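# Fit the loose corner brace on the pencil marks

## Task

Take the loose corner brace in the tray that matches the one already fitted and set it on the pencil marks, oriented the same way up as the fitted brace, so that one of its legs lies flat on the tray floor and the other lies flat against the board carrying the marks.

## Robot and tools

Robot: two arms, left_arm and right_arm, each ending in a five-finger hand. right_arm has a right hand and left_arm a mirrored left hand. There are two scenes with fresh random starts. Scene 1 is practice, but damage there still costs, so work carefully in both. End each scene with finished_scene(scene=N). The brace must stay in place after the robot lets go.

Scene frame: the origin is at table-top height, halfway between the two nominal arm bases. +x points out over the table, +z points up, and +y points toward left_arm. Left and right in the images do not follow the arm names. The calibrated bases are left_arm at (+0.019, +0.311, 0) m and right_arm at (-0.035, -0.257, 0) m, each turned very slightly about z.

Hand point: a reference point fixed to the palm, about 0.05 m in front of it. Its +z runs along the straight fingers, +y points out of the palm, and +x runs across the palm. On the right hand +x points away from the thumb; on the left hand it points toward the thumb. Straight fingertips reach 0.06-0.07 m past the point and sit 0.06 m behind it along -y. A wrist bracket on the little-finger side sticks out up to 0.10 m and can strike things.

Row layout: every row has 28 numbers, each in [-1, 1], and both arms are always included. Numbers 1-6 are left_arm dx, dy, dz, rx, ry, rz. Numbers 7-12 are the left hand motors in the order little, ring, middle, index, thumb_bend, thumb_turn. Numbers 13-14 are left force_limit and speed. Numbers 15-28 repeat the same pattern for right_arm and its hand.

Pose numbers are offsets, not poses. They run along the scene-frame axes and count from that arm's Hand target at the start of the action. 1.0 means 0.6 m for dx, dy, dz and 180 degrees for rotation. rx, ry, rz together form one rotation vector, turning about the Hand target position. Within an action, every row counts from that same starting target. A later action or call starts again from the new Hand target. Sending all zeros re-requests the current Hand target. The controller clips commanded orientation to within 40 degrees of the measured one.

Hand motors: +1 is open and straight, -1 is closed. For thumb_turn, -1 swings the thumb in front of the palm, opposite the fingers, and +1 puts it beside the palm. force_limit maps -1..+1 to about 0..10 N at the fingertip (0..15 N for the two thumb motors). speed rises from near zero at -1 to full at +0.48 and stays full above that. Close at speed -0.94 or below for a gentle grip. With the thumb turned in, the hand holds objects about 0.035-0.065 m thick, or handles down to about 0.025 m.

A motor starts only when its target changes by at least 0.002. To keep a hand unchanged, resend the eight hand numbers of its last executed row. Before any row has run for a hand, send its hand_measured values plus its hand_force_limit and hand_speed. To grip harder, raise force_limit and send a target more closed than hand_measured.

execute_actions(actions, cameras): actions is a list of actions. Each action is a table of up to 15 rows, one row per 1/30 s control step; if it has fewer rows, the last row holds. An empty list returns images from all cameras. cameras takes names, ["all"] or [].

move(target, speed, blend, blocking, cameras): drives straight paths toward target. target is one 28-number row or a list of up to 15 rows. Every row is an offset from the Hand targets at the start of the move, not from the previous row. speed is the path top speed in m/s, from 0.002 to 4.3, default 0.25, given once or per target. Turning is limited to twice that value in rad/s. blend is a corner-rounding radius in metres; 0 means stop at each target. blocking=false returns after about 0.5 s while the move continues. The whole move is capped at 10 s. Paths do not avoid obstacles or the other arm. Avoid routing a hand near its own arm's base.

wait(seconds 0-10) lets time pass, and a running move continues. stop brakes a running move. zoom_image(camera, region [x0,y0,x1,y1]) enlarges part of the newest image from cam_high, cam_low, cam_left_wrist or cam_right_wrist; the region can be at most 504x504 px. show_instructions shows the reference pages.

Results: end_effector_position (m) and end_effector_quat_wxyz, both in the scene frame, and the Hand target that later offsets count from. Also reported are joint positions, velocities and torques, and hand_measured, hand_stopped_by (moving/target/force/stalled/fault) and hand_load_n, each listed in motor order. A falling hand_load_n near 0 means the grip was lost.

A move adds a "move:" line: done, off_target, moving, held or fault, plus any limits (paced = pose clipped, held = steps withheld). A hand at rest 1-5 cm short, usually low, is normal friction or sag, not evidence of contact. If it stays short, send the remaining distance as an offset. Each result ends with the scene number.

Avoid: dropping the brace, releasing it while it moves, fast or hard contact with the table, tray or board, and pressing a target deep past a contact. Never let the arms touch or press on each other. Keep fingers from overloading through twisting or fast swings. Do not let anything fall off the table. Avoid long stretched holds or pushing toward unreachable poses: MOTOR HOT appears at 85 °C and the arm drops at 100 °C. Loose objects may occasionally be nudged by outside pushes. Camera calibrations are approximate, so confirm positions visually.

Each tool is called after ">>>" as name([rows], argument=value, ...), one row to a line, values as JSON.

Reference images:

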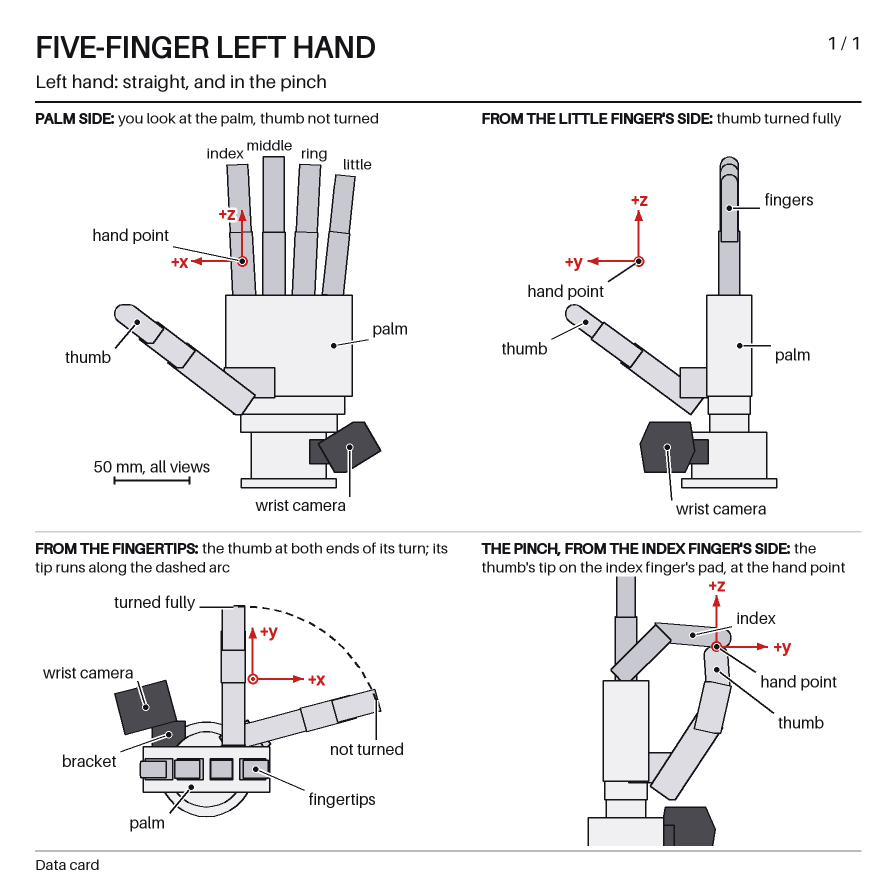

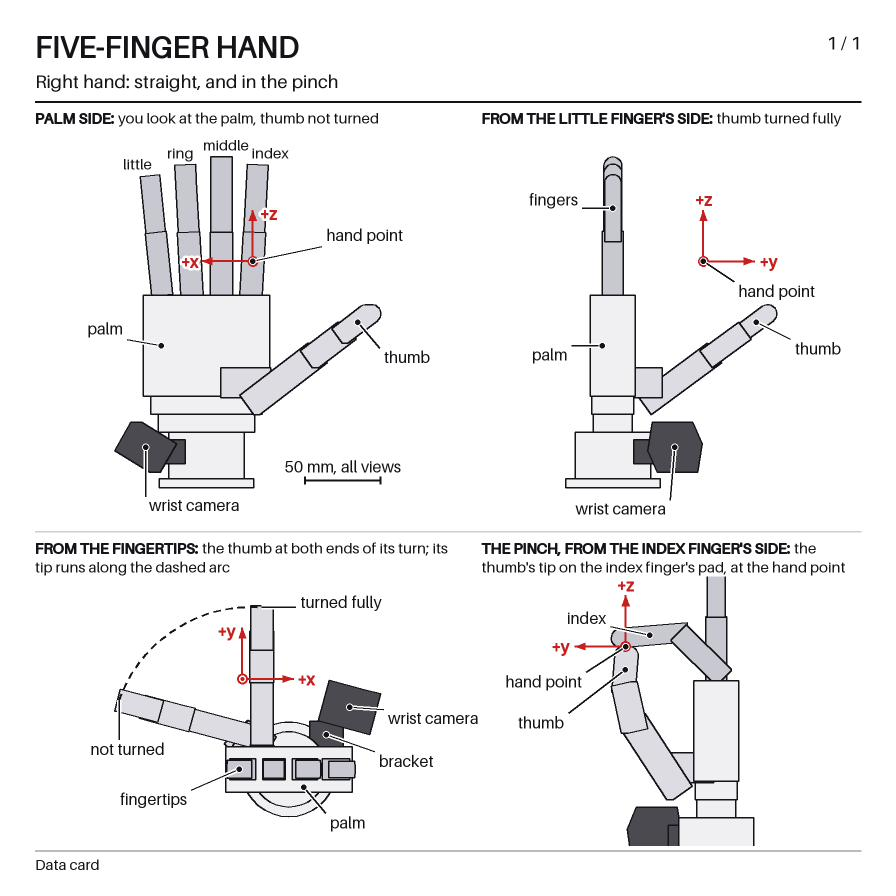

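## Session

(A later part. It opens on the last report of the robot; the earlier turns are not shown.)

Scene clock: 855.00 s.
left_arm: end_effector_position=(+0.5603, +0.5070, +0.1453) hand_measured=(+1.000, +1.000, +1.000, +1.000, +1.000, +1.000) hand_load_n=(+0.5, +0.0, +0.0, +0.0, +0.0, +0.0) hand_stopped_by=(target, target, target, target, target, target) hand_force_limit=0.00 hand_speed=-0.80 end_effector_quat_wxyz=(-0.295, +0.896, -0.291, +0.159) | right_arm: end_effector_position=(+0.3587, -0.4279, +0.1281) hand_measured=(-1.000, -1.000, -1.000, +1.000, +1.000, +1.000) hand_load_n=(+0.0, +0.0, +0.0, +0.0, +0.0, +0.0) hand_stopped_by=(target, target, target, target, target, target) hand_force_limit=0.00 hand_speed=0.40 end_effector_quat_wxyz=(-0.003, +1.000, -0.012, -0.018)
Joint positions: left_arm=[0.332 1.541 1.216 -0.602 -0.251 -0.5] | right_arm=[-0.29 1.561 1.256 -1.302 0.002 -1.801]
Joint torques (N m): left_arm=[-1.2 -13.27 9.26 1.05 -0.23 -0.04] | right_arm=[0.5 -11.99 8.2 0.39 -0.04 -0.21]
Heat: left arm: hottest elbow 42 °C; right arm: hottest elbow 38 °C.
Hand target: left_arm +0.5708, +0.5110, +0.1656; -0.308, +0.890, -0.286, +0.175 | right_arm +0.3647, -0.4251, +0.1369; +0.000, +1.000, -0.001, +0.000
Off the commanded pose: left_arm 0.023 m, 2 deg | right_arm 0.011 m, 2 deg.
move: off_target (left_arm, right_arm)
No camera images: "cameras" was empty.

>>> move([
  [0,0,0, 0,0,0, 1,1,1,1,1,1, 0,-0.8, -0.006,0.01,-0.0915,0,0,0, -1,-1,-1,1,1,1, 0,0.4],
  [0,0,0, 0,0,0, 1,1,1,1,1,1, 0,-0.8, -0.034,0.06,-0.0915,0,0,0, -1,-1,-1,1,1,1, 0,0.4],
], cameras=["cam_high","cam_low"], speed=[0.12,0.06])

>>> zoom_image(camera="cam_high", region=[270, 140, 350, 220])

Scene clock: 870.53 s.
left_arm: end_effector_position=(+0.5603, +0.5070, +0.1453) hand_measured=(+1.000, +1.000, +1.000, +1.000, +1.000, +1.000) hand_load_n=(+0.0, +0.0, +0.0, +0.0, +0.0, -0.5) hand_stopped_by=(target, target, target, target, target, target) hand_force_limit=0.00 hand_speed=-0.80 end_effector_quat_wxyz=(-0.295, +0.896, -0.291, +0.159) | right_arm: end_effector_position=(+0.3399, -0.3933, +0.0754) hand_measured=(-1.000, -1.000, -1.000, +1.000, +1.000, +1.000) hand_load_n=(+0.0, +0.0, +0.0, +0.0, +0.0, +0.0) hand_stopped_by=(target, target, target, target, target, target) hand_force_limit=0.00 hand_speed=0.40 end_effector_quat_wxyz=(-0.002, +1.000, +0.001, -0.015)
Joint positions: left_arm=[0.332 1.541 1.216 -0.602 -0.251 -0.5] | right_arm=[-0.22 1.541 1.085 -1.145 0.001 -1.757]
Joint torques (N m): left_arm=[-0.97 -13.04 9.2 0.99 -0.21 0.01] | right_arm=[0.56 -11.28 7.58 0.39 -0.04 0.07]
Heat: left arm: hottest elbow 42 °C; right arm: hottest elbow 37 °C.
Hand target: left_arm +0.5708, +0.5110, +0.1656; -0.308, +0.890, -0.286, +0.175 | right_arm +0.3444, -0.3891, +0.0819; +0.000, +1.000, -0.001, +0.000
Off the commanded pose: left_arm 0.023 m, 2 deg | right_arm 0.009 m, 2 deg.
move: off_target (left_arm)
Images, in order (width x height): cam_high 896x504, cam_low 896x504.

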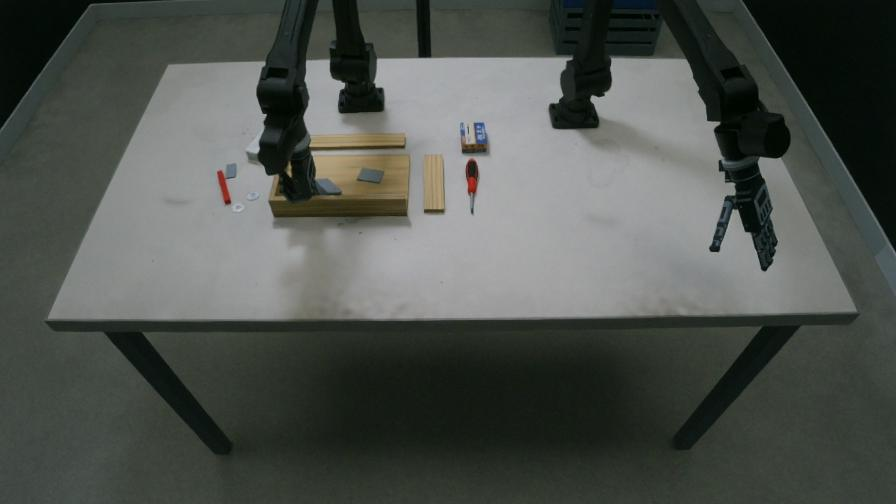

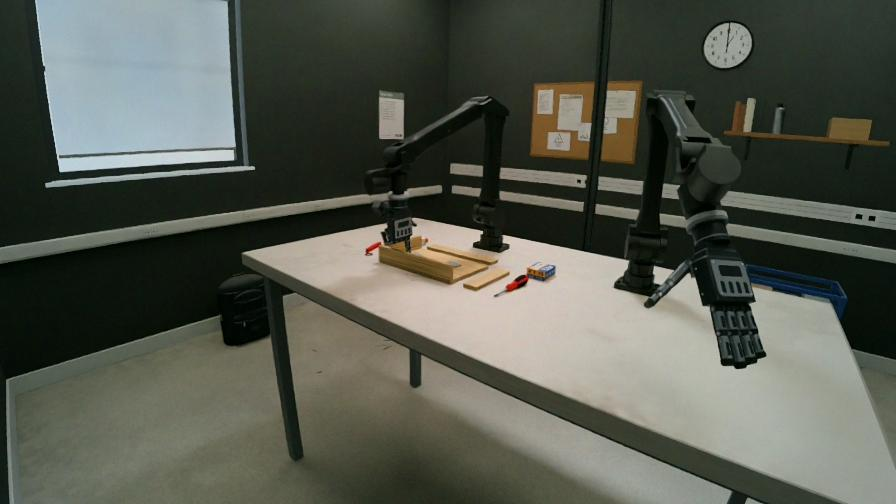

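Scaled by 6.300 from the camera's 896x504 image, which has a finer 1280x720 frame.

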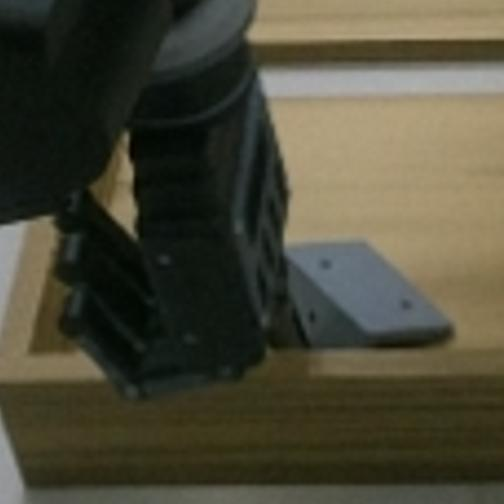

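>>> move([
  [0,0,0, 0,0,0, 1,1,1,1,1,1, 0,-0.8, 0.004,-0.02,0.01,0,0,0, -1,-1,-1,1,1,1, 0,0.4],
  [0,0,0, 0,0,0, 1,1,1,1,1,1, 0,-0.8, 0.0,-0.02,0.17,0,0,0, -1,-1,-1,1,1,1, 0,0.4],
  [0,0,0, 0,0,0, 1,1,1,1,1,1, 0,-0.8, -0.02,-0.05,0.18,0,0,-0.45, 1,1,1,1,1,1, 0,0.4],
], cameras=["cam_right_wrist"], speed=[0.1,0.2,0.35], blend=[0.005,0.03,0])

>>> zoom_image(camera="cam_right_wrist", region=[290, 60, 540, 310])

Scene clock: 884.03 s.
left_arm: end_effector_position=(+0.5603, +0.5070, +0.1453) hand_measured=(+1.000, +1.000, +1.000, +1.000, +1.000, +1.000) hand_load_n=(+0.0, +0.0, +0.0, +0.0, +0.0, +0.0) hand_stopped_by=(target, target, target, target, target, target) hand_force_limit=0.00 hand_speed=-0.80 end_effector_quat_wxyz=(-0.295, +0.896, -0.291, +0.159) | right_arm: end_effector_position=(+0.3184, -0.4104, +0.1743) hand_measured=(+1.000, +1.000, +1.000, +1.000, +1.000, +1.000) hand_load_n=(+0.0, +0.0, +0.0, +0.0, +0.0, +0.0) hand_stopped_by=(target, target, target, target, target, target) hand_force_limit=0.00 hand_speed=0.40 end_effector_quat_wxyz=(+0.005, +0.766, -0.642, -0.019)
Joint positions: left_arm=[0.332 1.541 1.216 -0.602 -0.251 -0.5] | right_arm=[-0.429 1.566 1.382 -1.425 -0.002 -0.569]
Joint torques (N m): left_arm=[-1.26 -12.86 9.26 0.96 -0.2 -0.01] | right_arm=[-1.2 -10.4 13.26 -0.65 0.08 0.08]
Heat: left arm: hottest elbow 42 °C; right arm: hottest elbow 37 °C.
Hand target: left_arm +0.5708, +0.5110, +0.1656; -0.308, +0.890, -0.286, +0.175 | right_arm +0.3325, -0.4190, +0.1900; +0.000, +0.760, -0.650, +0.000
Off the commanded pose: left_arm 0.023 m, 2 deg | right_arm 0.023 m, 2 deg.
move: off_target (left_arm, right_arm); target 3's new numbers were sent with right_arm's hand 0.023 m and 2 deg from that target
camera_calibration:
cam_right_wrist: T_world_to_cam=[[-0.912825, -0.40835, -0.000575818, 0.123661], [-0.335603, 0.749402, 0.57076, 0.312193], [-0.232638, 0.521198, -0.821116, 0.544794], [0, 0, 0, 1]] pos_world=[0.344394, -0.467407, 0.269223]
Images, in order (width x height): cam_right_wrist 896x504.

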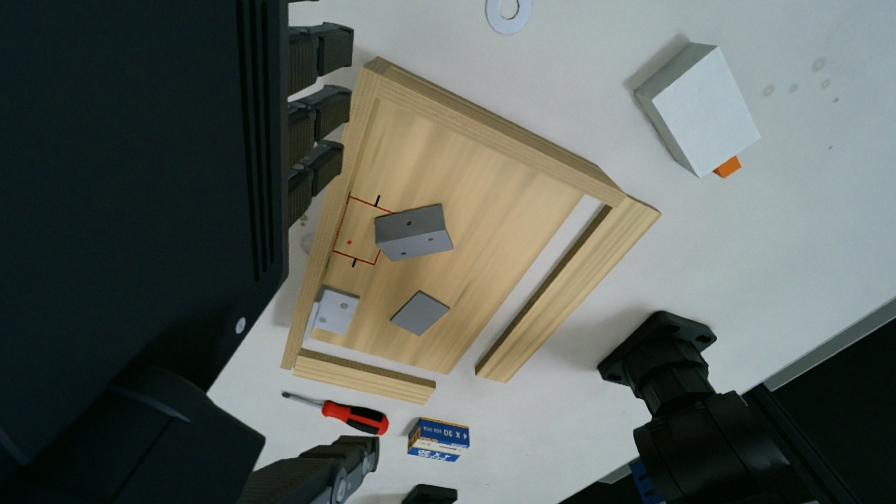

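Scaled by 2.016 from the camera's 896x504 image, which has a finer 1280x720 frame.

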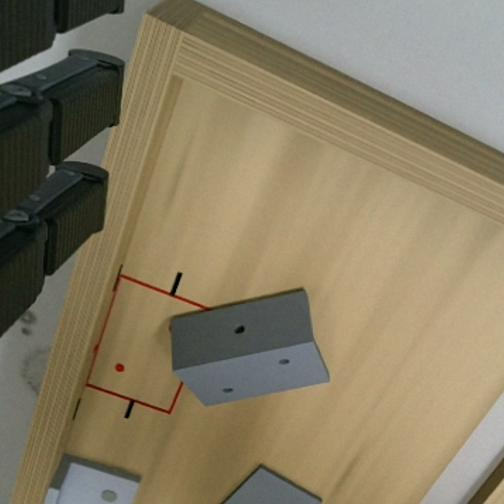

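>>> move(target=[0,0,0, 0,0,0, 1,1,1,1,1,1, 0,-0.8, -0.106,0.12,-0.0933,0,0,0.45, -1,-1,-1,1,1,1, 0,0.4], cameras=[], speed=0.25)

Scene clock: 909.13 s.
left_arm: end_effector_position=(+0.5603, +0.5070, +0.1453) hand_measured=(+1.000, +1.000, +1.000, +1.000, +1.000, +1.000) hand_load_n=(+0.0, +0.0, +0.0, +0.0, +0.0, +0.0) hand_stopped_by=(target, target, target, target, target, target) hand_force_limit=0.00 hand_speed=-0.80 end_effector_quat_wxyz=(-0.295, +0.896, -0.291, +0.159) | right_arm: end_effector_position=(+0.2635, -0.3492, +0.1295) hand_measured=(-1.000, -1.000, -1.000, +1.000, +1.000, +1.000) hand_load_n=(+0.0, +0.0, +0.0, +0.0, +0.0, +0.0) hand_stopped_by=(target, target, target, target, target, target) hand_force_limit=0.00 hand_speed=0.40 end_effector_quat_wxyz=(-0.001, +1.000, -0.012, -0.015)
Joint positions: left_arm=[0.332 1.541 1.216 -0.602 -0.251 -0.5] | right_arm=[-0.133 1.276 0.968 -1.292 0.001 -1.645]
Joint torques (N m): left_arm=[-0.73 -13.22 9.29 0.98 -0.25 -0.01] | right_arm=[0.38 -7.47 8.23 0.47 -0.02 -0.22]
Heat: left arm: hottest elbow 42 °C; right arm: hottest elbow 38 °C.
Hand target: left_arm +0.5708, +0.5110, +0.1656; -0.308, +0.890, -0.286, +0.175 | right_arm +0.2687, -0.3471, +0.1340; +0.000, +1.000, -0.001, +0.000
Off the commanded pose: left_arm 0.023 m, 2 deg | right_arm 0.007 m, 2 deg.
move: off_target (left_arm)
No camera images: "cameras" was empty.

>>> move([
  [0,0,0, 0,0,0, 1,1,1,1,1,1, 0,-0.8, 0,0,-0.085,0,0,0, -1,-1,-1,1,1,1, 0,0.4],
  [0,0,0, 0,0,0, 1,1,1,1,1,1, 0,-0.8, 0.05,-0.06,-0.085,0,0,0, -1,-1,-1,1,1,1, 0,0.4],
  [0,0,0, 0,0,0, 1,1,1,1,1,1, 0,-0.8, 0.02,-0.02,-0.08,0,0,0, -1,-1,-1,1,1,1, 0,0.4],
  [0,0,0, 0,0,0, 1,1,1,1,1,1, 0,-0.8, 0.0,0.02,0.1,0,0,0, -1,-1,-1,1,1,1, 0,0.4],
  [0,0,0, 0,0,0, 1,1,1,1,1,1, 0,-0.8, 0.106,-0.12,0.09,0,0,-0.45, 1,1,1,1,1,1, 0,0.4],
], cameras=["cam_right_wrist"], speed=[0.12,0.06,0.1,0.2,0.35], blend=[0,0,0.005,0.03,0])

>>> zoom_image(camera="cam_right_wrist", region=[290, 60, 540, 310])

Scene clock: 928.60 s.
left_arm: end_effector_position=(+0.5603, +0.5070, +0.1453) hand_measured=(+1.000, +1.000, +1.000, +1.000, +1.000, +1.000) hand_load_n=(+0.0, +0.0, +0.0, +0.0, -0.5, +0.0) hand_stopped_by=(target, target, target, target, target, target) hand_force_limit=0.00 hand_speed=-0.80 end_effector_quat_wxyz=(-0.295, +0.896, -0.291, +0.159) | right_arm: end_effector_position=(+0.3182, -0.4108, +0.1721) hand_measured=(+1.000, +1.000, +1.000, +1.000, +1.000, +1.000) hand_load_n=(+0.0, +0.0, +0.0, +0.0, -0.5, +0.0) hand_stopped_by=(target, target, target, target, target, target) hand_force_limit=0.00 hand_speed=0.40 end_effector_quat_wxyz=(+0.005, +0.766, -0.643, -0.019)
Joint positions: left_arm=[0.332 1.541 1.216 -0.602 -0.251 -0.5] | right_arm=[-0.43 1.567 1.377 -1.42 -0.003 -0.57]
Joint torques (N m): left_arm=[-1.32 -13.39 9.31 0.96 -0.22 -0.01] | right_arm=[-1.08 -10.52 13.26 -0.64 0.09 0.07]
Heat: left arm: hottest elbow 43 °C; right arm: hottest elbow 38 °C.
Hand target: left_arm +0.5708, +0.5110, +0.1656; -0.308, +0.890, -0.286, +0.175 | right_arm +0.3324, -0.4191, +0.1880; +0.000, +0.760, -0.650, +0.000
Off the commanded pose: left_arm 0.023 m, 2 deg | right_arm 0.023 m, 3 deg.
move: off_target (left_arm, right_arm); target 5's new numbers were sent with right_arm's hand 0.023 m and 3 deg from that target
camera_calibration:
cam_right_wrist: T_world_to_cam=[[-0.913133, -0.407663, -0.000290251, 0.123666], [-0.334693, 0.74928, 0.571455, 0.313124], [-0.232743, 0.521911, -0.820634, 0.543391], [0, 0, 0, 1]] pos_world=[0.344194, -0.467805, 0.267025]
Images, in order (width x height): cam_right_wrist 896x504.

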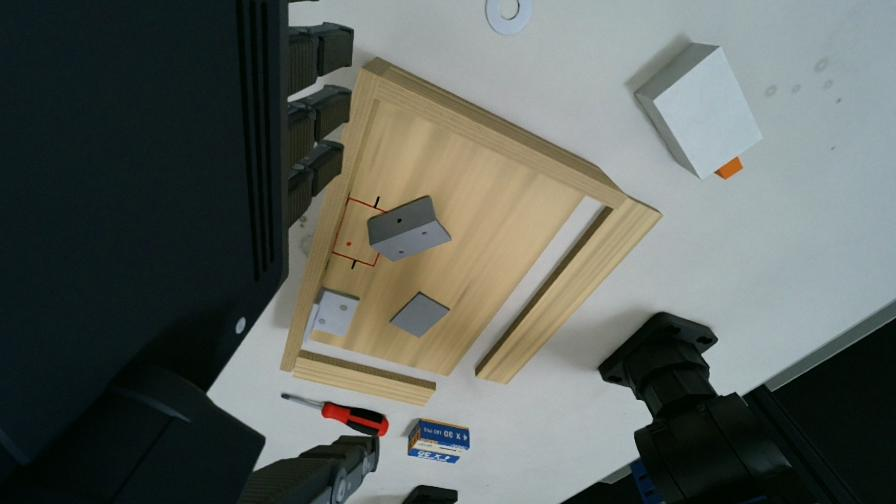

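Scaled by 2.016 from the camera's 896x504 image, which has a finer 1280x720 frame.

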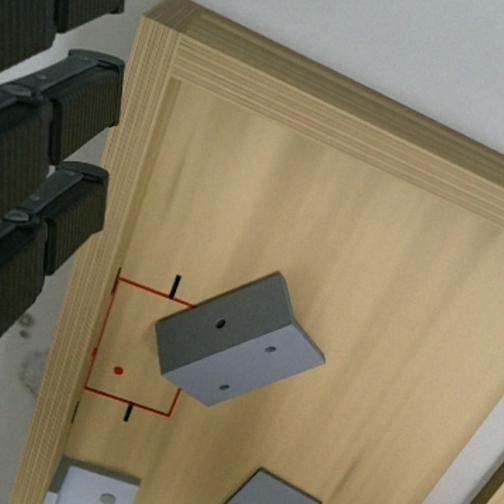

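>>> move([
  [0,0,0, 0,0,0, 1,1,1,1,1,1, 0,-0.8, -0.085,0.1085,-0.09,0,0,0.45, -1,-1,-1,1,1,1, 0,0.4],
  [0,0,0, 0,0,0, 1,1,1,1,1,1, 0,-0.8, -0.085,0.1085,-0.175,0,0,0.45, -1,-1,-1,1,1,1, 0,0.4],
  [0,0,0, 0,0,0, 1,1,1,1,1,1, 0,-0.8, -0.065,0.0605,-0.175,0,0,0.45, -1,-1,-1,1,1,1, 0,0.4],
  [0,0,0, 0,0,0, 1,1,1,1,1,1, 0,-0.8, -0.075,0.1,-0.165,0,0,0.45, -1,-1,-1,1,1,1, 0,0.4],
  [0,0,0, 0,0,0, 1,1,1,1,1,1, 0,-0.8, -0.075,0.1,-0.03,0,0,0.45, -1,-1,-1,1,1,1, 0,0.4],
], cameras=[], speed=[0.3,0.12,0.06,0.1,0.2], blend=[0,0,0,0.005,0])

>>> move(target=[0,0,0, 0,0,0, 1,1,1,1,1,1, 0,-0.8, 0.075,-0.1,0.03,0,0,-0.45, 1,1,1,1,1,1, 0,0.4], cameras=["cam_right_wrist"], speed=0.35)

>>> zoom_image(camera="cam_right_wrist", region=[290, 60, 540, 310])

Scene clock: 955.80 s.
left_arm: end_effector_position=(+0.5603, +0.5070, +0.1453) hand_measured=(+1.000, +1.000, +1.000, +1.000, +1.000, +1.000) hand_load_n=(+0.0, +0.0, +0.0, +0.0, +0.0, +0.0) hand_stopped_by=(target, target, target, target, target, target) hand_force_limit=0.00 hand_speed=-0.80 end_effector_quat_wxyz=(-0.295, +0.896, -0.291, +0.159) | right_arm: end_effector_position=(+0.2712, -0.3608, +0.1516) hand_measured=(-1.000, -1.000, -1.000, +1.000, +1.000, +1.000) hand_load_n=(+0.0, +0.0, +0.0, +0.0, +0.0, +0.0) hand_stopped_by=(target, target, target, target, target, target) hand_force_limit=0.00 hand_speed=0.40 end_effector_quat_wxyz=(-0.003, +1.000, +0.000, -0.020)
Joint positions: left_arm=[0.332 1.541 1.216 -0.602 -0.251 -0.5] | right_arm=[-0.165 1.287 1.038 -1.362 -0.002 -1.701]
Joint torques (N m): left_arm=[-1.14 -13.1 9.4 0.98 -0.23 -0.01] | right_arm=[0.44 -6.89 12.83 -0.59 0.07 0.1]
Heat: left arm: hottest elbow 43 °C; right arm: hottest elbow 40 °C.
Hand target: left_arm +0.5708, +0.5110, +0.1656; -0.308, +0.890, -0.286, +0.175 | right_arm +0.2874, -0.3590, +0.1700; +0.000, +1.000, +0.000, +0.000
Off the commanded pose: left_arm 0.023 m, 2 deg | right_arm 0.025 m, 2 deg.
move: off_target (left_arm, right_arm)
No camera images: "cameras" was empty.

Scene clock: 958.83 s.
left_arm: end_effector_position=(+0.5603, +0.5070, +0.1453) hand_measured=(+1.000, +1.000, +1.000, +1.000, +1.000, +1.000) hand_load_n=(+0.0, +0.0, +0.0, +0.0, +0.0, +0.0) hand_stopped_by=(target, target, target, target, target, target) hand_force_limit=0.00 hand_speed=-0.80 end_effector_quat_wxyz=(-0.295, +0.896, -0.291, +0.159) | right_arm: end_effector_position=(+0.3183, -0.4106, +0.1723) hand_measured=(+1.000, +1.000, +1.000, +1.000, +1.000, +1.000) hand_load_n=(+0.0, +0.0, +0.0, +0.0, +0.0, +0.0) hand_stopped_by=(target, target, target, target, target, target) hand_force_limit=0.00 hand_speed=0.40 end_effector_quat_wxyz=(+0.004, +0.767, -0.642, -0.019)
Joint positions: left_arm=[0.332 1.541 1.216 -0.602 -0.251 -0.5] | right_arm=[-0.429 1.566 1.377 -1.42 -0.004 -0.571]
Joint torques (N m): left_arm=[-1.03 -13.16 9.14 1.03 -0.2 0] | right_arm=[-0.91 -10.23 13.23 -0.66 0.08 0.09]
Heat: left arm: hottest elbow 43 °C; right arm: hottest elbow 40 °C.
Hand target: left_arm +0.5708, +0.5110, +0.1656; -0.308, +0.890, -0.286, +0.175 | right_arm +0.3325, -0.4191, +0.1880; +0.000, +0.760, -0.650, +0.000
Off the commanded pose: left_arm 0.023 m, 2 deg | right_arm 0.023 m, 2 deg.
move: off_target (left_arm, right_arm)
camera_calibration:
cam_right_wrist: T_world_to_cam=[[-0.912529, -0.409008, -0.00170861, 0.123339], [-0.336614, 0.748626, 0.571184, 0.313397], [-0.23234, 0.521797, -0.820821, 0.543383], [0, 0, 0, 1]] pos_world=[0.344294, -0.467706, 0.267224]
Images, in order (width x height): cam_right_wrist 896x504.

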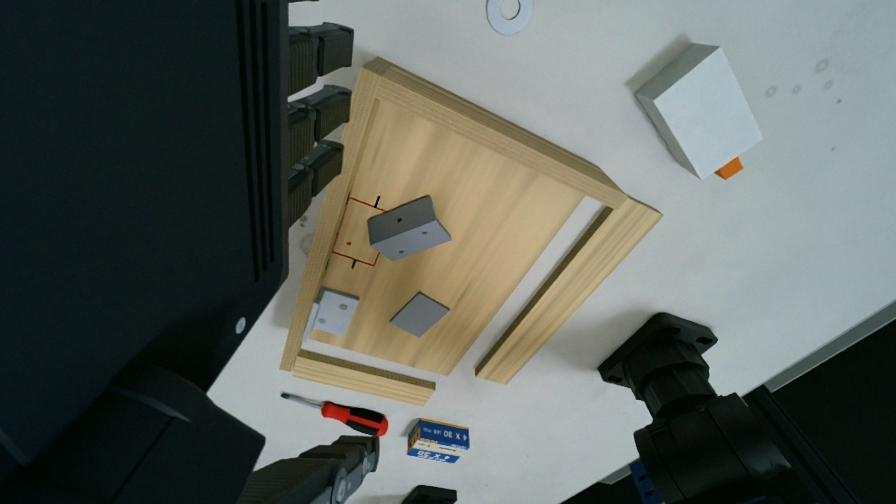

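Scaled by 2.016 from the camera's 896x504 image, which has a finer 1280x720 frame.

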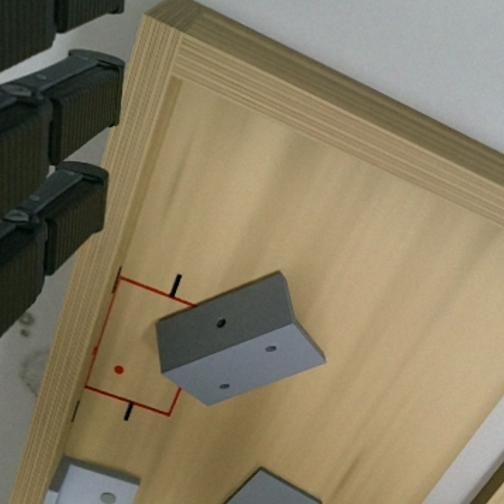

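>>> move([
  [0,0,0, 0,0,0, 1,1,1,1,1,1, 0,-0.8, -0.075,0.09,-0.09,0,0,0.45, -1,-1,-1,1,1,1, 0,0.4],
  [0,0,0, 0,0,0, 1,1,1,1,1,1, 0,-0.8, -0.075,0.09,-0.175,0,0,0.45, -1,-1,-1,1,1,1, 0,0.4],
  [0,0,0, 0,0,0, 1,1,1,1,1,1, 0,-0.8, -0.053,0.037,-0.175,0,0,0.45, -1,-1,-1,1,1,1, 0,0.4],
], cameras=["cam_high"], speed=[0.3,0.12,0.06])

>>> zoom_image(camera="cam_high", region=[270, 140, 350, 220])

Scene clock: 1007.47 s.
left_arm: end_effector_position=(+0.5603, +0.5070, +0.1453) hand_measured=(+1.000, +1.000, +1.000, +1.000, +1.000, +1.000) hand_load_n=(+0.0, +0.0, +0.0, +0.0, +0.0, +0.0) hand_stopped_by=(target, target, target, target, target, target) hand_force_limit=0.00 hand_speed=-0.80 end_effector_quat_wxyz=(-0.295, +0.896, -0.291, +0.159) | right_arm: end_effector_position=(+0.2795, -0.3859, +0.0738) hand_measured=(-1.000, -1.000, -1.000, +1.000, +1.000, +1.000) hand_load_n=(+0.0, +0.0, +0.0, +0.0, +0.0, +0.0) hand_stopped_by=(target, target, target, target, target, target) hand_force_limit=0.00 hand_speed=0.40 end_effector_quat_wxyz=(-0.007, +1.000, -0.002, -0.020)
Joint positions: left_arm=[0.332 1.541 1.216 -0.602 -0.251 -0.5] | right_arm=[-0.234 1.399 0.927 -1.14 -0.005 -1.766]
Joint torques (N m): left_arm=[-1.2 -13.33 9.33 0.94 -0.23 0.01] | right_arm=[-1.61 -6.77 11.49 0.42 0.24 -0.23]
Heat: left arm: hottest elbow 43 °C; right arm: hottest elbow 41 °C.
Hand target: left_arm +0.5708, +0.5110, +0.1656; -0.308, +0.890, -0.286, +0.175 | right_arm +0.3006, -0.3968, +0.0830; +0.000, +1.000, +0.000, +0.000
Off the commanded pose: left_arm 0.023 m, 2 deg | right_arm 0.026 m, 2 deg.
move: off_target (left_arm, right_arm)
Images, in order (width x height): cam_high 896x504.

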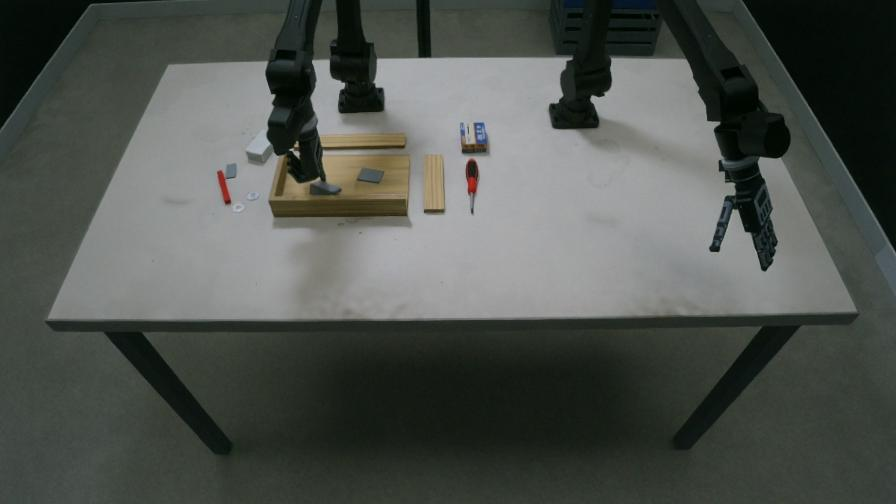

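Scaled by 6.300 from the camera's 896x504 image, which has a finer 1280x720 frame.

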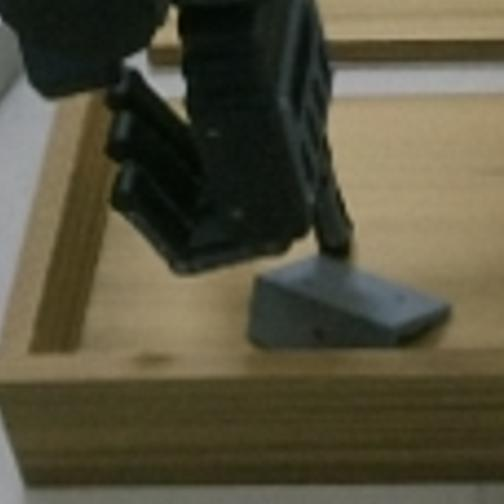

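>>> move([
  [0,0,0, 0,0,0, 1,1,1,1,1,1, 0,-0.8, -0.045,0.045,0.01,0,0,0, -1,-1,-1,1,1,1, 0,0.4],
  [0,0,0, 0,0,0, 1,1,1,1,1,1, 0,-0.8, -0.045,0.045,0.15,0,0,0, -1,-1,-1,1,1,1, 0,0.4],
  [0,0,0, 0,0,0, 1,1,1,1,1,1, 0,-0.8, 0.053,-0.037,0.175,0,0,-0.45, 1,1,1,1,1,1, 0,0.4],
], cameras=["cam_right_wrist"], speed=[0.1,0.2,0.35], blend=[0.005,0.03,0])

>>> zoom_image(camera="cam_right_wrist", region=[290, 60, 540, 310])

Scene clock: 1021.37 s.
left_arm: end_effector_position=(+0.5603, +0.5070, +0.1453) hand_measured=(+1.000, +1.000, +1.000, +1.000, +1.000, +1.000) hand_load_n=(+0.0, +0.0, +0.0, +0.0, +0.0, +0.0) hand_stopped_by=(target, target, target, target, target, target) hand_force_limit=0.00 hand_speed=-0.80 end_effector_quat_wxyz=(-0.295, +0.896, -0.291, +0.159) | right_arm: end_effector_position=(+0.3183, -0.4104, +0.1724) hand_measured=(+1.000, +1.000, +1.000, +1.000, +1.000, +1.000) hand_load_n=(+0.0, +0.0, +0.0, +0.0, +0.0, +0.0) hand_stopped_by=(target, target, target, target, target, target) hand_force_limit=0.00 hand_speed=0.40 end_effector_quat_wxyz=(+0.004, +0.766, -0.642, -0.019)
Joint positions: left_arm=[0.332 1.541 1.216 -0.602 -0.251 -0.5] | right_arm=[-0.429 1.566 1.377 -1.42 -0.003 -0.57]
Joint torques (N m): left_arm=[-1.38 -13.45 9.52 0.92 -0.24 0.03] | right_arm=[-1.2 -10.29 13.24 -0.68 0.06 0.09]
Heat: left arm: hottest elbow 43 °C; right arm: hottest elbow 40 °C.
Hand target: left_arm +0.5708, +0.5110, +0.1656; -0.308, +0.890, -0.286, +0.175 | right_arm +0.3324, -0.4190, +0.1880; +0.000, +0.760, -0.650, +0.000
Off the commanded pose: left_arm 0.023 m, 2 deg | right_arm 0.023 m, 2 deg.
move: off_target (left_arm, right_arm); target 3's new numbers were sent with right_arm's hand 0.023 m and 2 deg from that target
camera_calibration:
cam_right_wrist: T_world_to_cam=[[-0.91283, -0.408338, -0.00119902, 0.123702], [-0.335798, 0.74899, 0.571186, 0.313079], [-0.232339, 0.521799, -0.820819, 0.543362], [0, 0, 0, 1]] pos_world=[0.344295, -0.467506, 0.267324]
Images, in order (width x height): cam_right_wrist 896x504.

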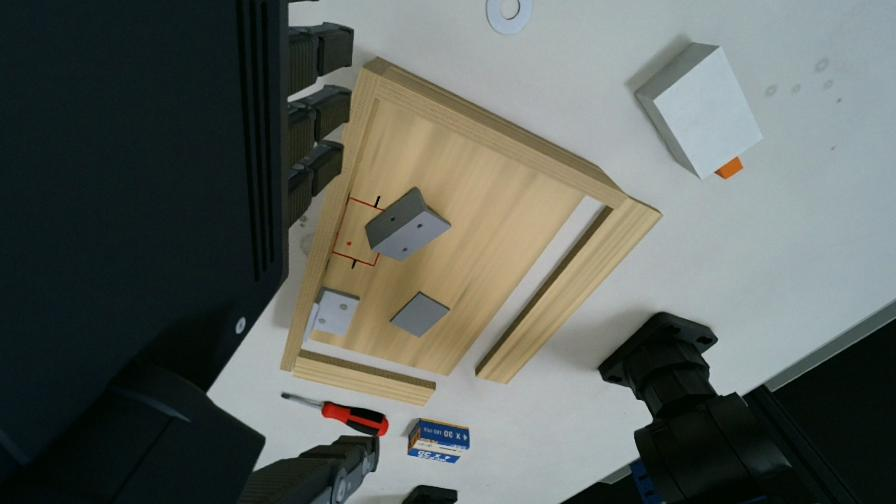

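Scaled by 2.016 from the camera's 896x504 image, which has a finer 1280x720 frame.

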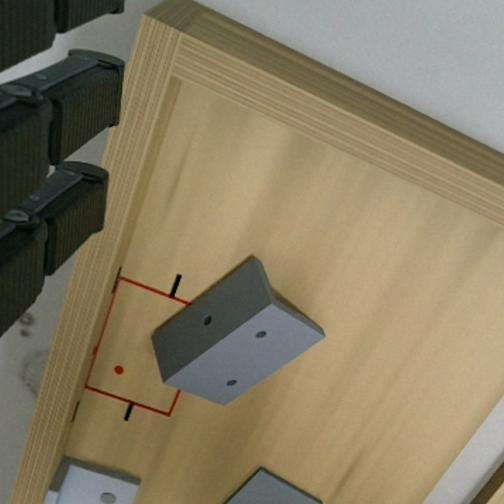

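>>> move([
  [0,0,0, 0,0,0, 1,1,1,1,1,1, 0,-0.8, 0.036,0.125,-0.087,0,0,0.45, -1,-1,-1,1,1,1, 0,0.4],
  [0,0,0, 0,0,0, 1,1,1,1,1,1, 0,-0.8, 0.036,0.125,-0.163,0,0,0.45, -1,-1,-1,1,1,1, 0,0.4],
  [0,0,0, 0,0,0, 1,1,1,1,1,1, 0,-0.8, 0.019,0.07,-0.163,0,0,0.45, -1,-1,-1,1,1,1, 0,0.4],
], cameras=["cam_high"], speed=[0.3,0.12,0.06])

>>> zoom_image(camera="cam_high", region=[270, 140, 350, 220])

Scene clock: 1092.93 s.
left_arm: end_effector_position=(+0.5603, +0.5070, +0.1453) hand_measured=(+1.000, +1.000, +1.000, +1.000, +1.000, +1.000) hand_load_n=(+0.0, +0.0, +0.0, +0.0, +0.0, -0.5) hand_stopped_by=(target, target, target, target, target, target) hand_force_limit=0.00 hand_speed=-0.80 end_effector_quat_wxyz=(-0.295, +0.896, -0.291, +0.159) | right_arm: end_effector_position=(+0.3401, -0.3726, +0.0848) hand_measured=(-1.000, -1.000, -1.000, +1.000, +1.000, +1.000) hand_load_n=(+0.0, +0.0, +0.0, -0.5, +0.0, +0.0) hand_stopped_by=(target, target, target, target, target, target) hand_force_limit=0.00 hand_speed=0.40 end_effector_quat_wxyz=(-0.002, +1.000, -0.002, -0.014)
Joint positions: left_arm=[0.332 1.541 1.216 -0.602 -0.251 -0.5] | right_arm=[-0.171 1.522 1.09 -1.168 0.001 -1.702]
Joint torques (N m): left_arm=[-1.26 -12.75 9.43 0.98 -0.25 0.03] | right_arm=[-1.44 -10.75 7.87 0.43 0.02 -0.19]
Heat: left arm: hottest elbow 43 °C; right arm: hottest elbow 42 °C.
Hand target: left_arm +0.5708, +0.5110, +0.1656; -0.308, +0.890, -0.286, +0.175 | right_arm +0.3437, -0.3771, +0.0901; +0.000, +1.000, -0.001, -0.001
Off the commanded pose: left_arm 0.023 m, 2 deg | right_arm 0.008 m, 2 deg.
move: off_target (left_arm)
Images, in order (width x height): cam_high 896x504.

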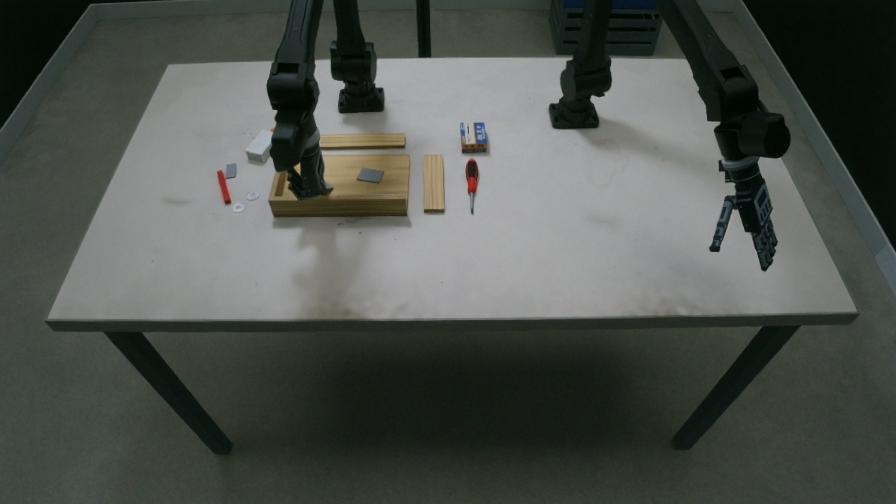

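Scaled by 6.300 from the camera's 896x504 image, which has a finer 1280x720 frame.

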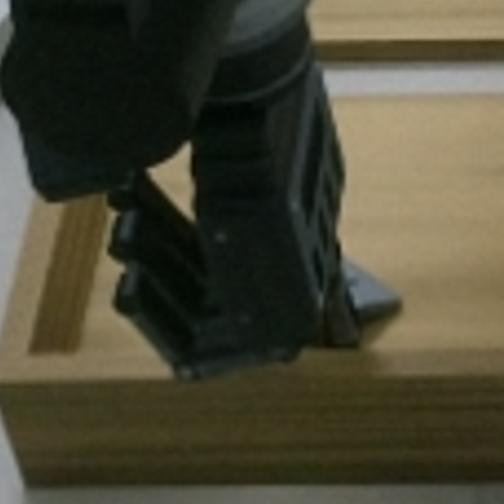

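>>> move([
  [0,0,0, 0,0,0, 1,1,1,1,1,1, 0,-0.8, 0.0,0.03,0.0,0,0,0, -1,-1,-1,1,1,1, 0,0.4],
  [0,0,0, 0,0,0, 1,1,1,1,1,1, 0,-0.8, 0.0,0.03,0.13,0,0,0, -1,-1,-1,1,1,1, 0,0.4],
  [0,0,0, 0,0,0, 1,1,1,1,1,1, 0,-0.8, -0.019,-0.07,0.163,0,0,-0.45, 1,1,1,1,1,1, 0,0.4],
], cameras=["cam_right_wrist"], speed=[0.1,0.2,0.35], blend=[0.005,0.03,0])

>>> zoom_image(camera="cam_right_wrist", region=[290, 60, 540, 310])

Scene clock: 1107.17 s.
left_arm: end_effector_position=(+0.5603, +0.5070, +0.1453) hand_measured=(+1.000, +1.000, +1.000, +1.000, +1.000, +1.000) hand_load_n=(+0.0, +0.0, +0.0, +0.0, +0.0, +0.0) hand_stopped_by=(target, target, target, target, target, target) hand_force_limit=0.00 hand_speed=-0.80 end_effector_quat_wxyz=(-0.295, +0.896, -0.291, +0.159) | right_arm: end_effector_position=(+0.3182, -0.4108, +0.1726) hand_measured=(+1.000, +1.000, +1.000, +1.000, +1.000, +1.000) hand_load_n=(+0.0, +0.0, +0.0, +0.0, +0.0, +0.0) hand_stopped_by=(target, target, target, target, target, target) hand_force_limit=0.00 hand_speed=0.40 end_effector_quat_wxyz=(+0.004, +0.766, -0.643, -0.019)
Joint positions: left_arm=[0.332 1.541 1.216 -0.602 -0.251 -0.5] | right_arm=[-0.43 1.566 1.378 -1.42 -0.004 -0.57]
Joint torques (N m): left_arm=[-0.97 -13.39 9.35 1.1 -0.23 0.03] | right_arm=[-1.14 -10.4 13.23 -0.75 0.07 0.07]
Heat: left arm: hottest elbow 43 °C; right arm: hottest elbow 41 °C.
Hand target: left_arm +0.5708, +0.5110, +0.1656; -0.308, +0.890, -0.286, +0.175 | right_arm +0.3324, -0.4191, +0.1881; -0.001, +0.760, -0.650, +0.000
Off the commanded pose: left_arm 0.023 m, 2 deg | right_arm 0.022 m, 2 deg.
move: off_target (left_arm, right_arm); target 3's new numbers were sent with right_arm's hand 0.023 m and 2 deg from that target
camera_calibration:
cam_right_wrist: T_world_to_cam=[[-0.913139, -0.407644, -0.00199277, 0.124003], [-0.335719, 0.749234, 0.570913, 0.313358], [-0.231236, 0.521992, -0.821008, 0.543449], [0, 0, 0, 1]] pos_world=[0.344097, -0.467905, 0.267523]
Images, in order (width x height): cam_right_wrist 896x504.

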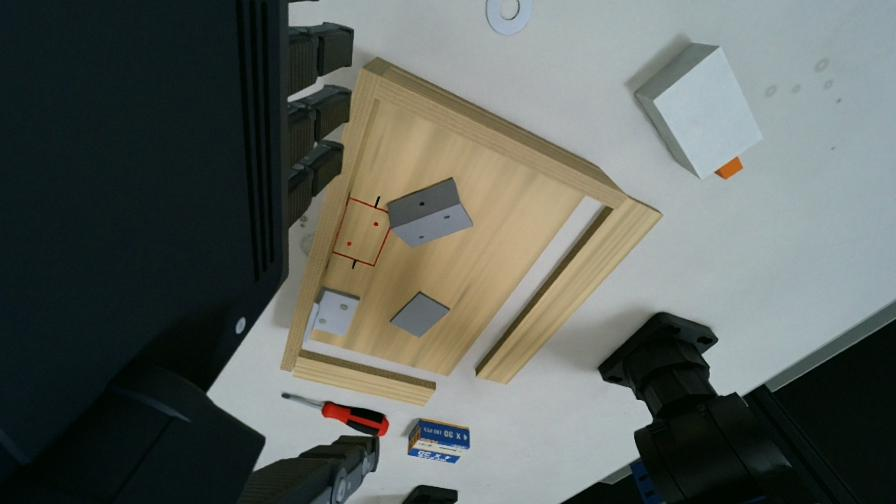

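Scaled by 2.016 from the camera's 896x504 image, which has a finer 1280x720 frame.

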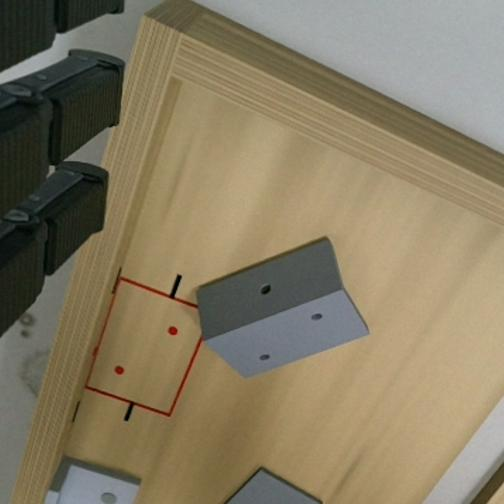

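>>> move([
  [0,0,0, 0,0,0, 1,1,1,1,1,1, 0,-0.8, -0.086,0.082,-0.03,0,0,-0.788, -1,-1,-1,0,1,1, 0,0.4],
  [0,0,0, 0,0,0, 1,1,1,1,1,1, 0,-0.8, -0.086,0.082,-0.18,0,0,-0.788, -1,-1,-1,0,1,1, 0,0.4],
], cameras=["cam_right_wrist","cam_high"], speed=[0.4,0.15])

>>> zoom_image(camera="cam_right_wrist", region=[280, 100, 680, 500])

>>> zoom_image(camera="cam_high", region=[270, 130, 350, 210])

Scene clock: 1206.07 s.
left_arm: end_effector_position=(+0.5603, +0.5070, +0.1453) hand_measured=(+1.000, +1.000, +1.000, +1.000, +1.000, +1.000) hand_load_n=(+0.0, +0.0, +0.0, +0.0, +0.0, +0.0) hand_stopped_by=(target, target, target, target, target, target) hand_force_limit=0.00 hand_speed=-0.80 end_effector_quat_wxyz=(-0.295, +0.896, -0.291, +0.159) | right_arm: end_effector_position=(+0.2754, -0.3701, +0.0796) hand_measured=(-1.000, -1.000, -1.000, +0.000, +1.000, +1.000) hand_load_n=(+0.0, +0.0, +0.0, +0.5, +0.0, +0.0) hand_stopped_by=(target, target, target, target, target, target) hand_force_limit=0.00 hand_speed=0.40 end_effector_quat_wxyz=(-0.006, +0.365, +0.931, +0.001)
Joint positions: left_arm=[0.332 1.541 1.216 -0.602 -0.251 -0.5] | right_arm=[-0.54 1.173 0.748 -1.157 -0.001 1.813]
Joint torques (N m): left_arm=[-1.79 -12.92 9.24 1.17 -0.25 -0.01] | right_arm=[0.62 -4.66 8.09 0.53 0.03 0.08]
Heat: left arm: hottest elbow 43 °C; right arm: hottest elbow 43 °C.
Hand target: left_arm +0.5708, +0.5110, +0.1656; -0.308, +0.890, -0.286, +0.175 | right_arm +0.2807, -0.3698, +0.0801; +0.000, +0.366, +0.931, -0.001
Off the commanded pose: left_arm 0.023 m, 2 deg | right_arm 0.005 m, 1 deg.
move: off_target (left_arm)
camera_calibration:
cam_right_wrist: T_world_to_cam=[[0.480655, 0.87658, -0.0240407, 0.194517], [0.746398, -0.394574, 0.535912, -0.396971], [0.460284, -0.275533, -0.843931, -0.0478342], [0, 0, 0, 1]] pos_world=[0.22482, -0.340325, 0.177049]
Images, in order (width x height): cam_high 896x504, cam_right_wrist 896x504.

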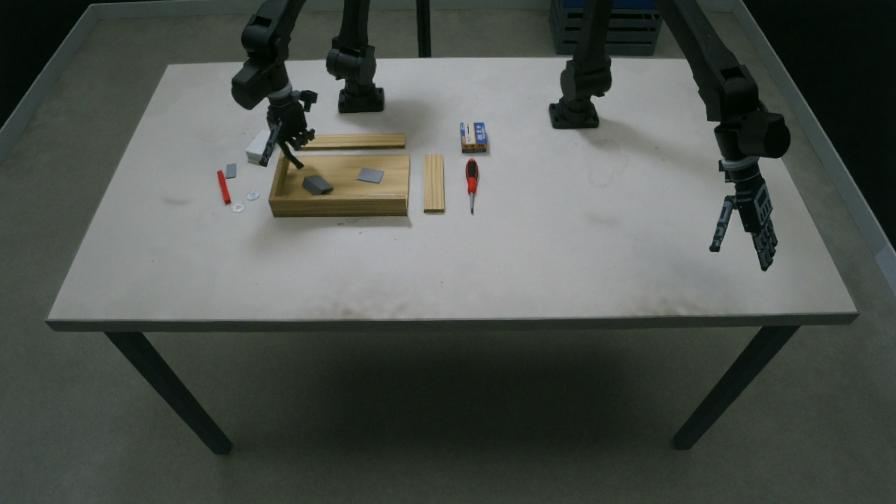

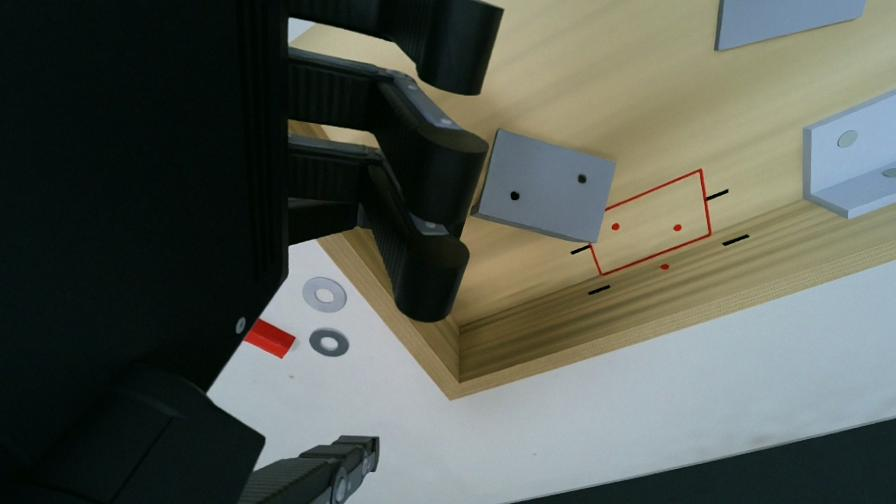

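Scaled by 1.260 from the camera's 896x504 image, which has a finer 1280x720 frame.

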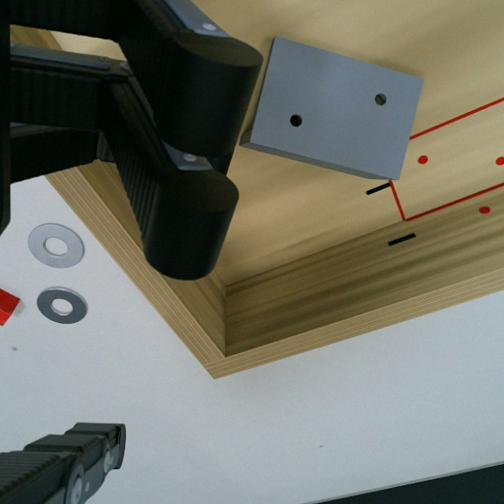

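Scaled by 6.300 from the camera's 896x504 image, which has a finer 1280x720 frame.

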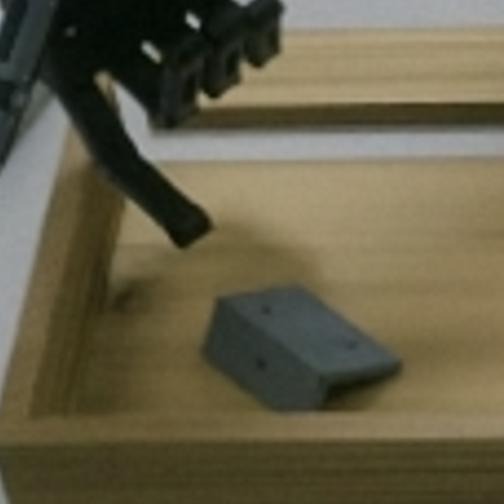

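>>> zoom_image(camera="cam_high", region=[290, 150, 340, 200])

>>> zoom_image(camera="cam_right_wrist", region=[400, 100, 640, 300])

Scaled by 10.080 from the camera's 896x504 image, which has a finer 1280x720 frame.

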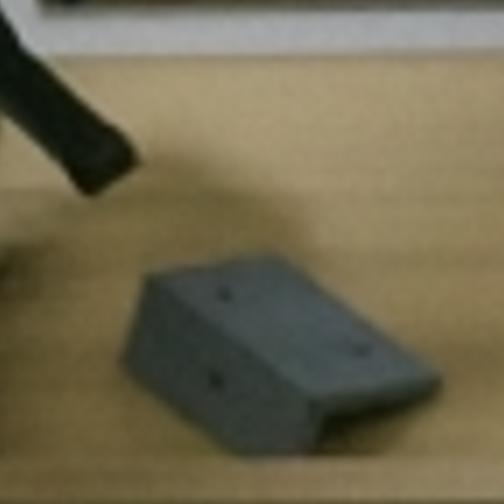

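Scaled by 2.100 from the camera's 896x504 image, which has a finer 1280x720 frame.

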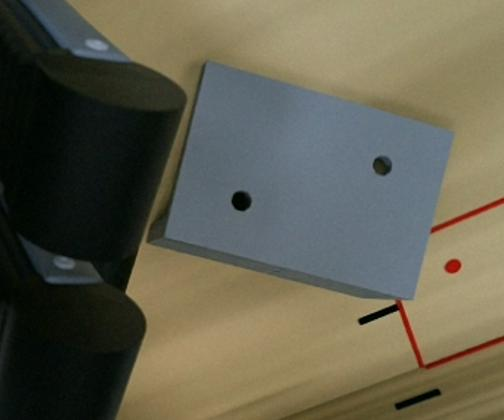

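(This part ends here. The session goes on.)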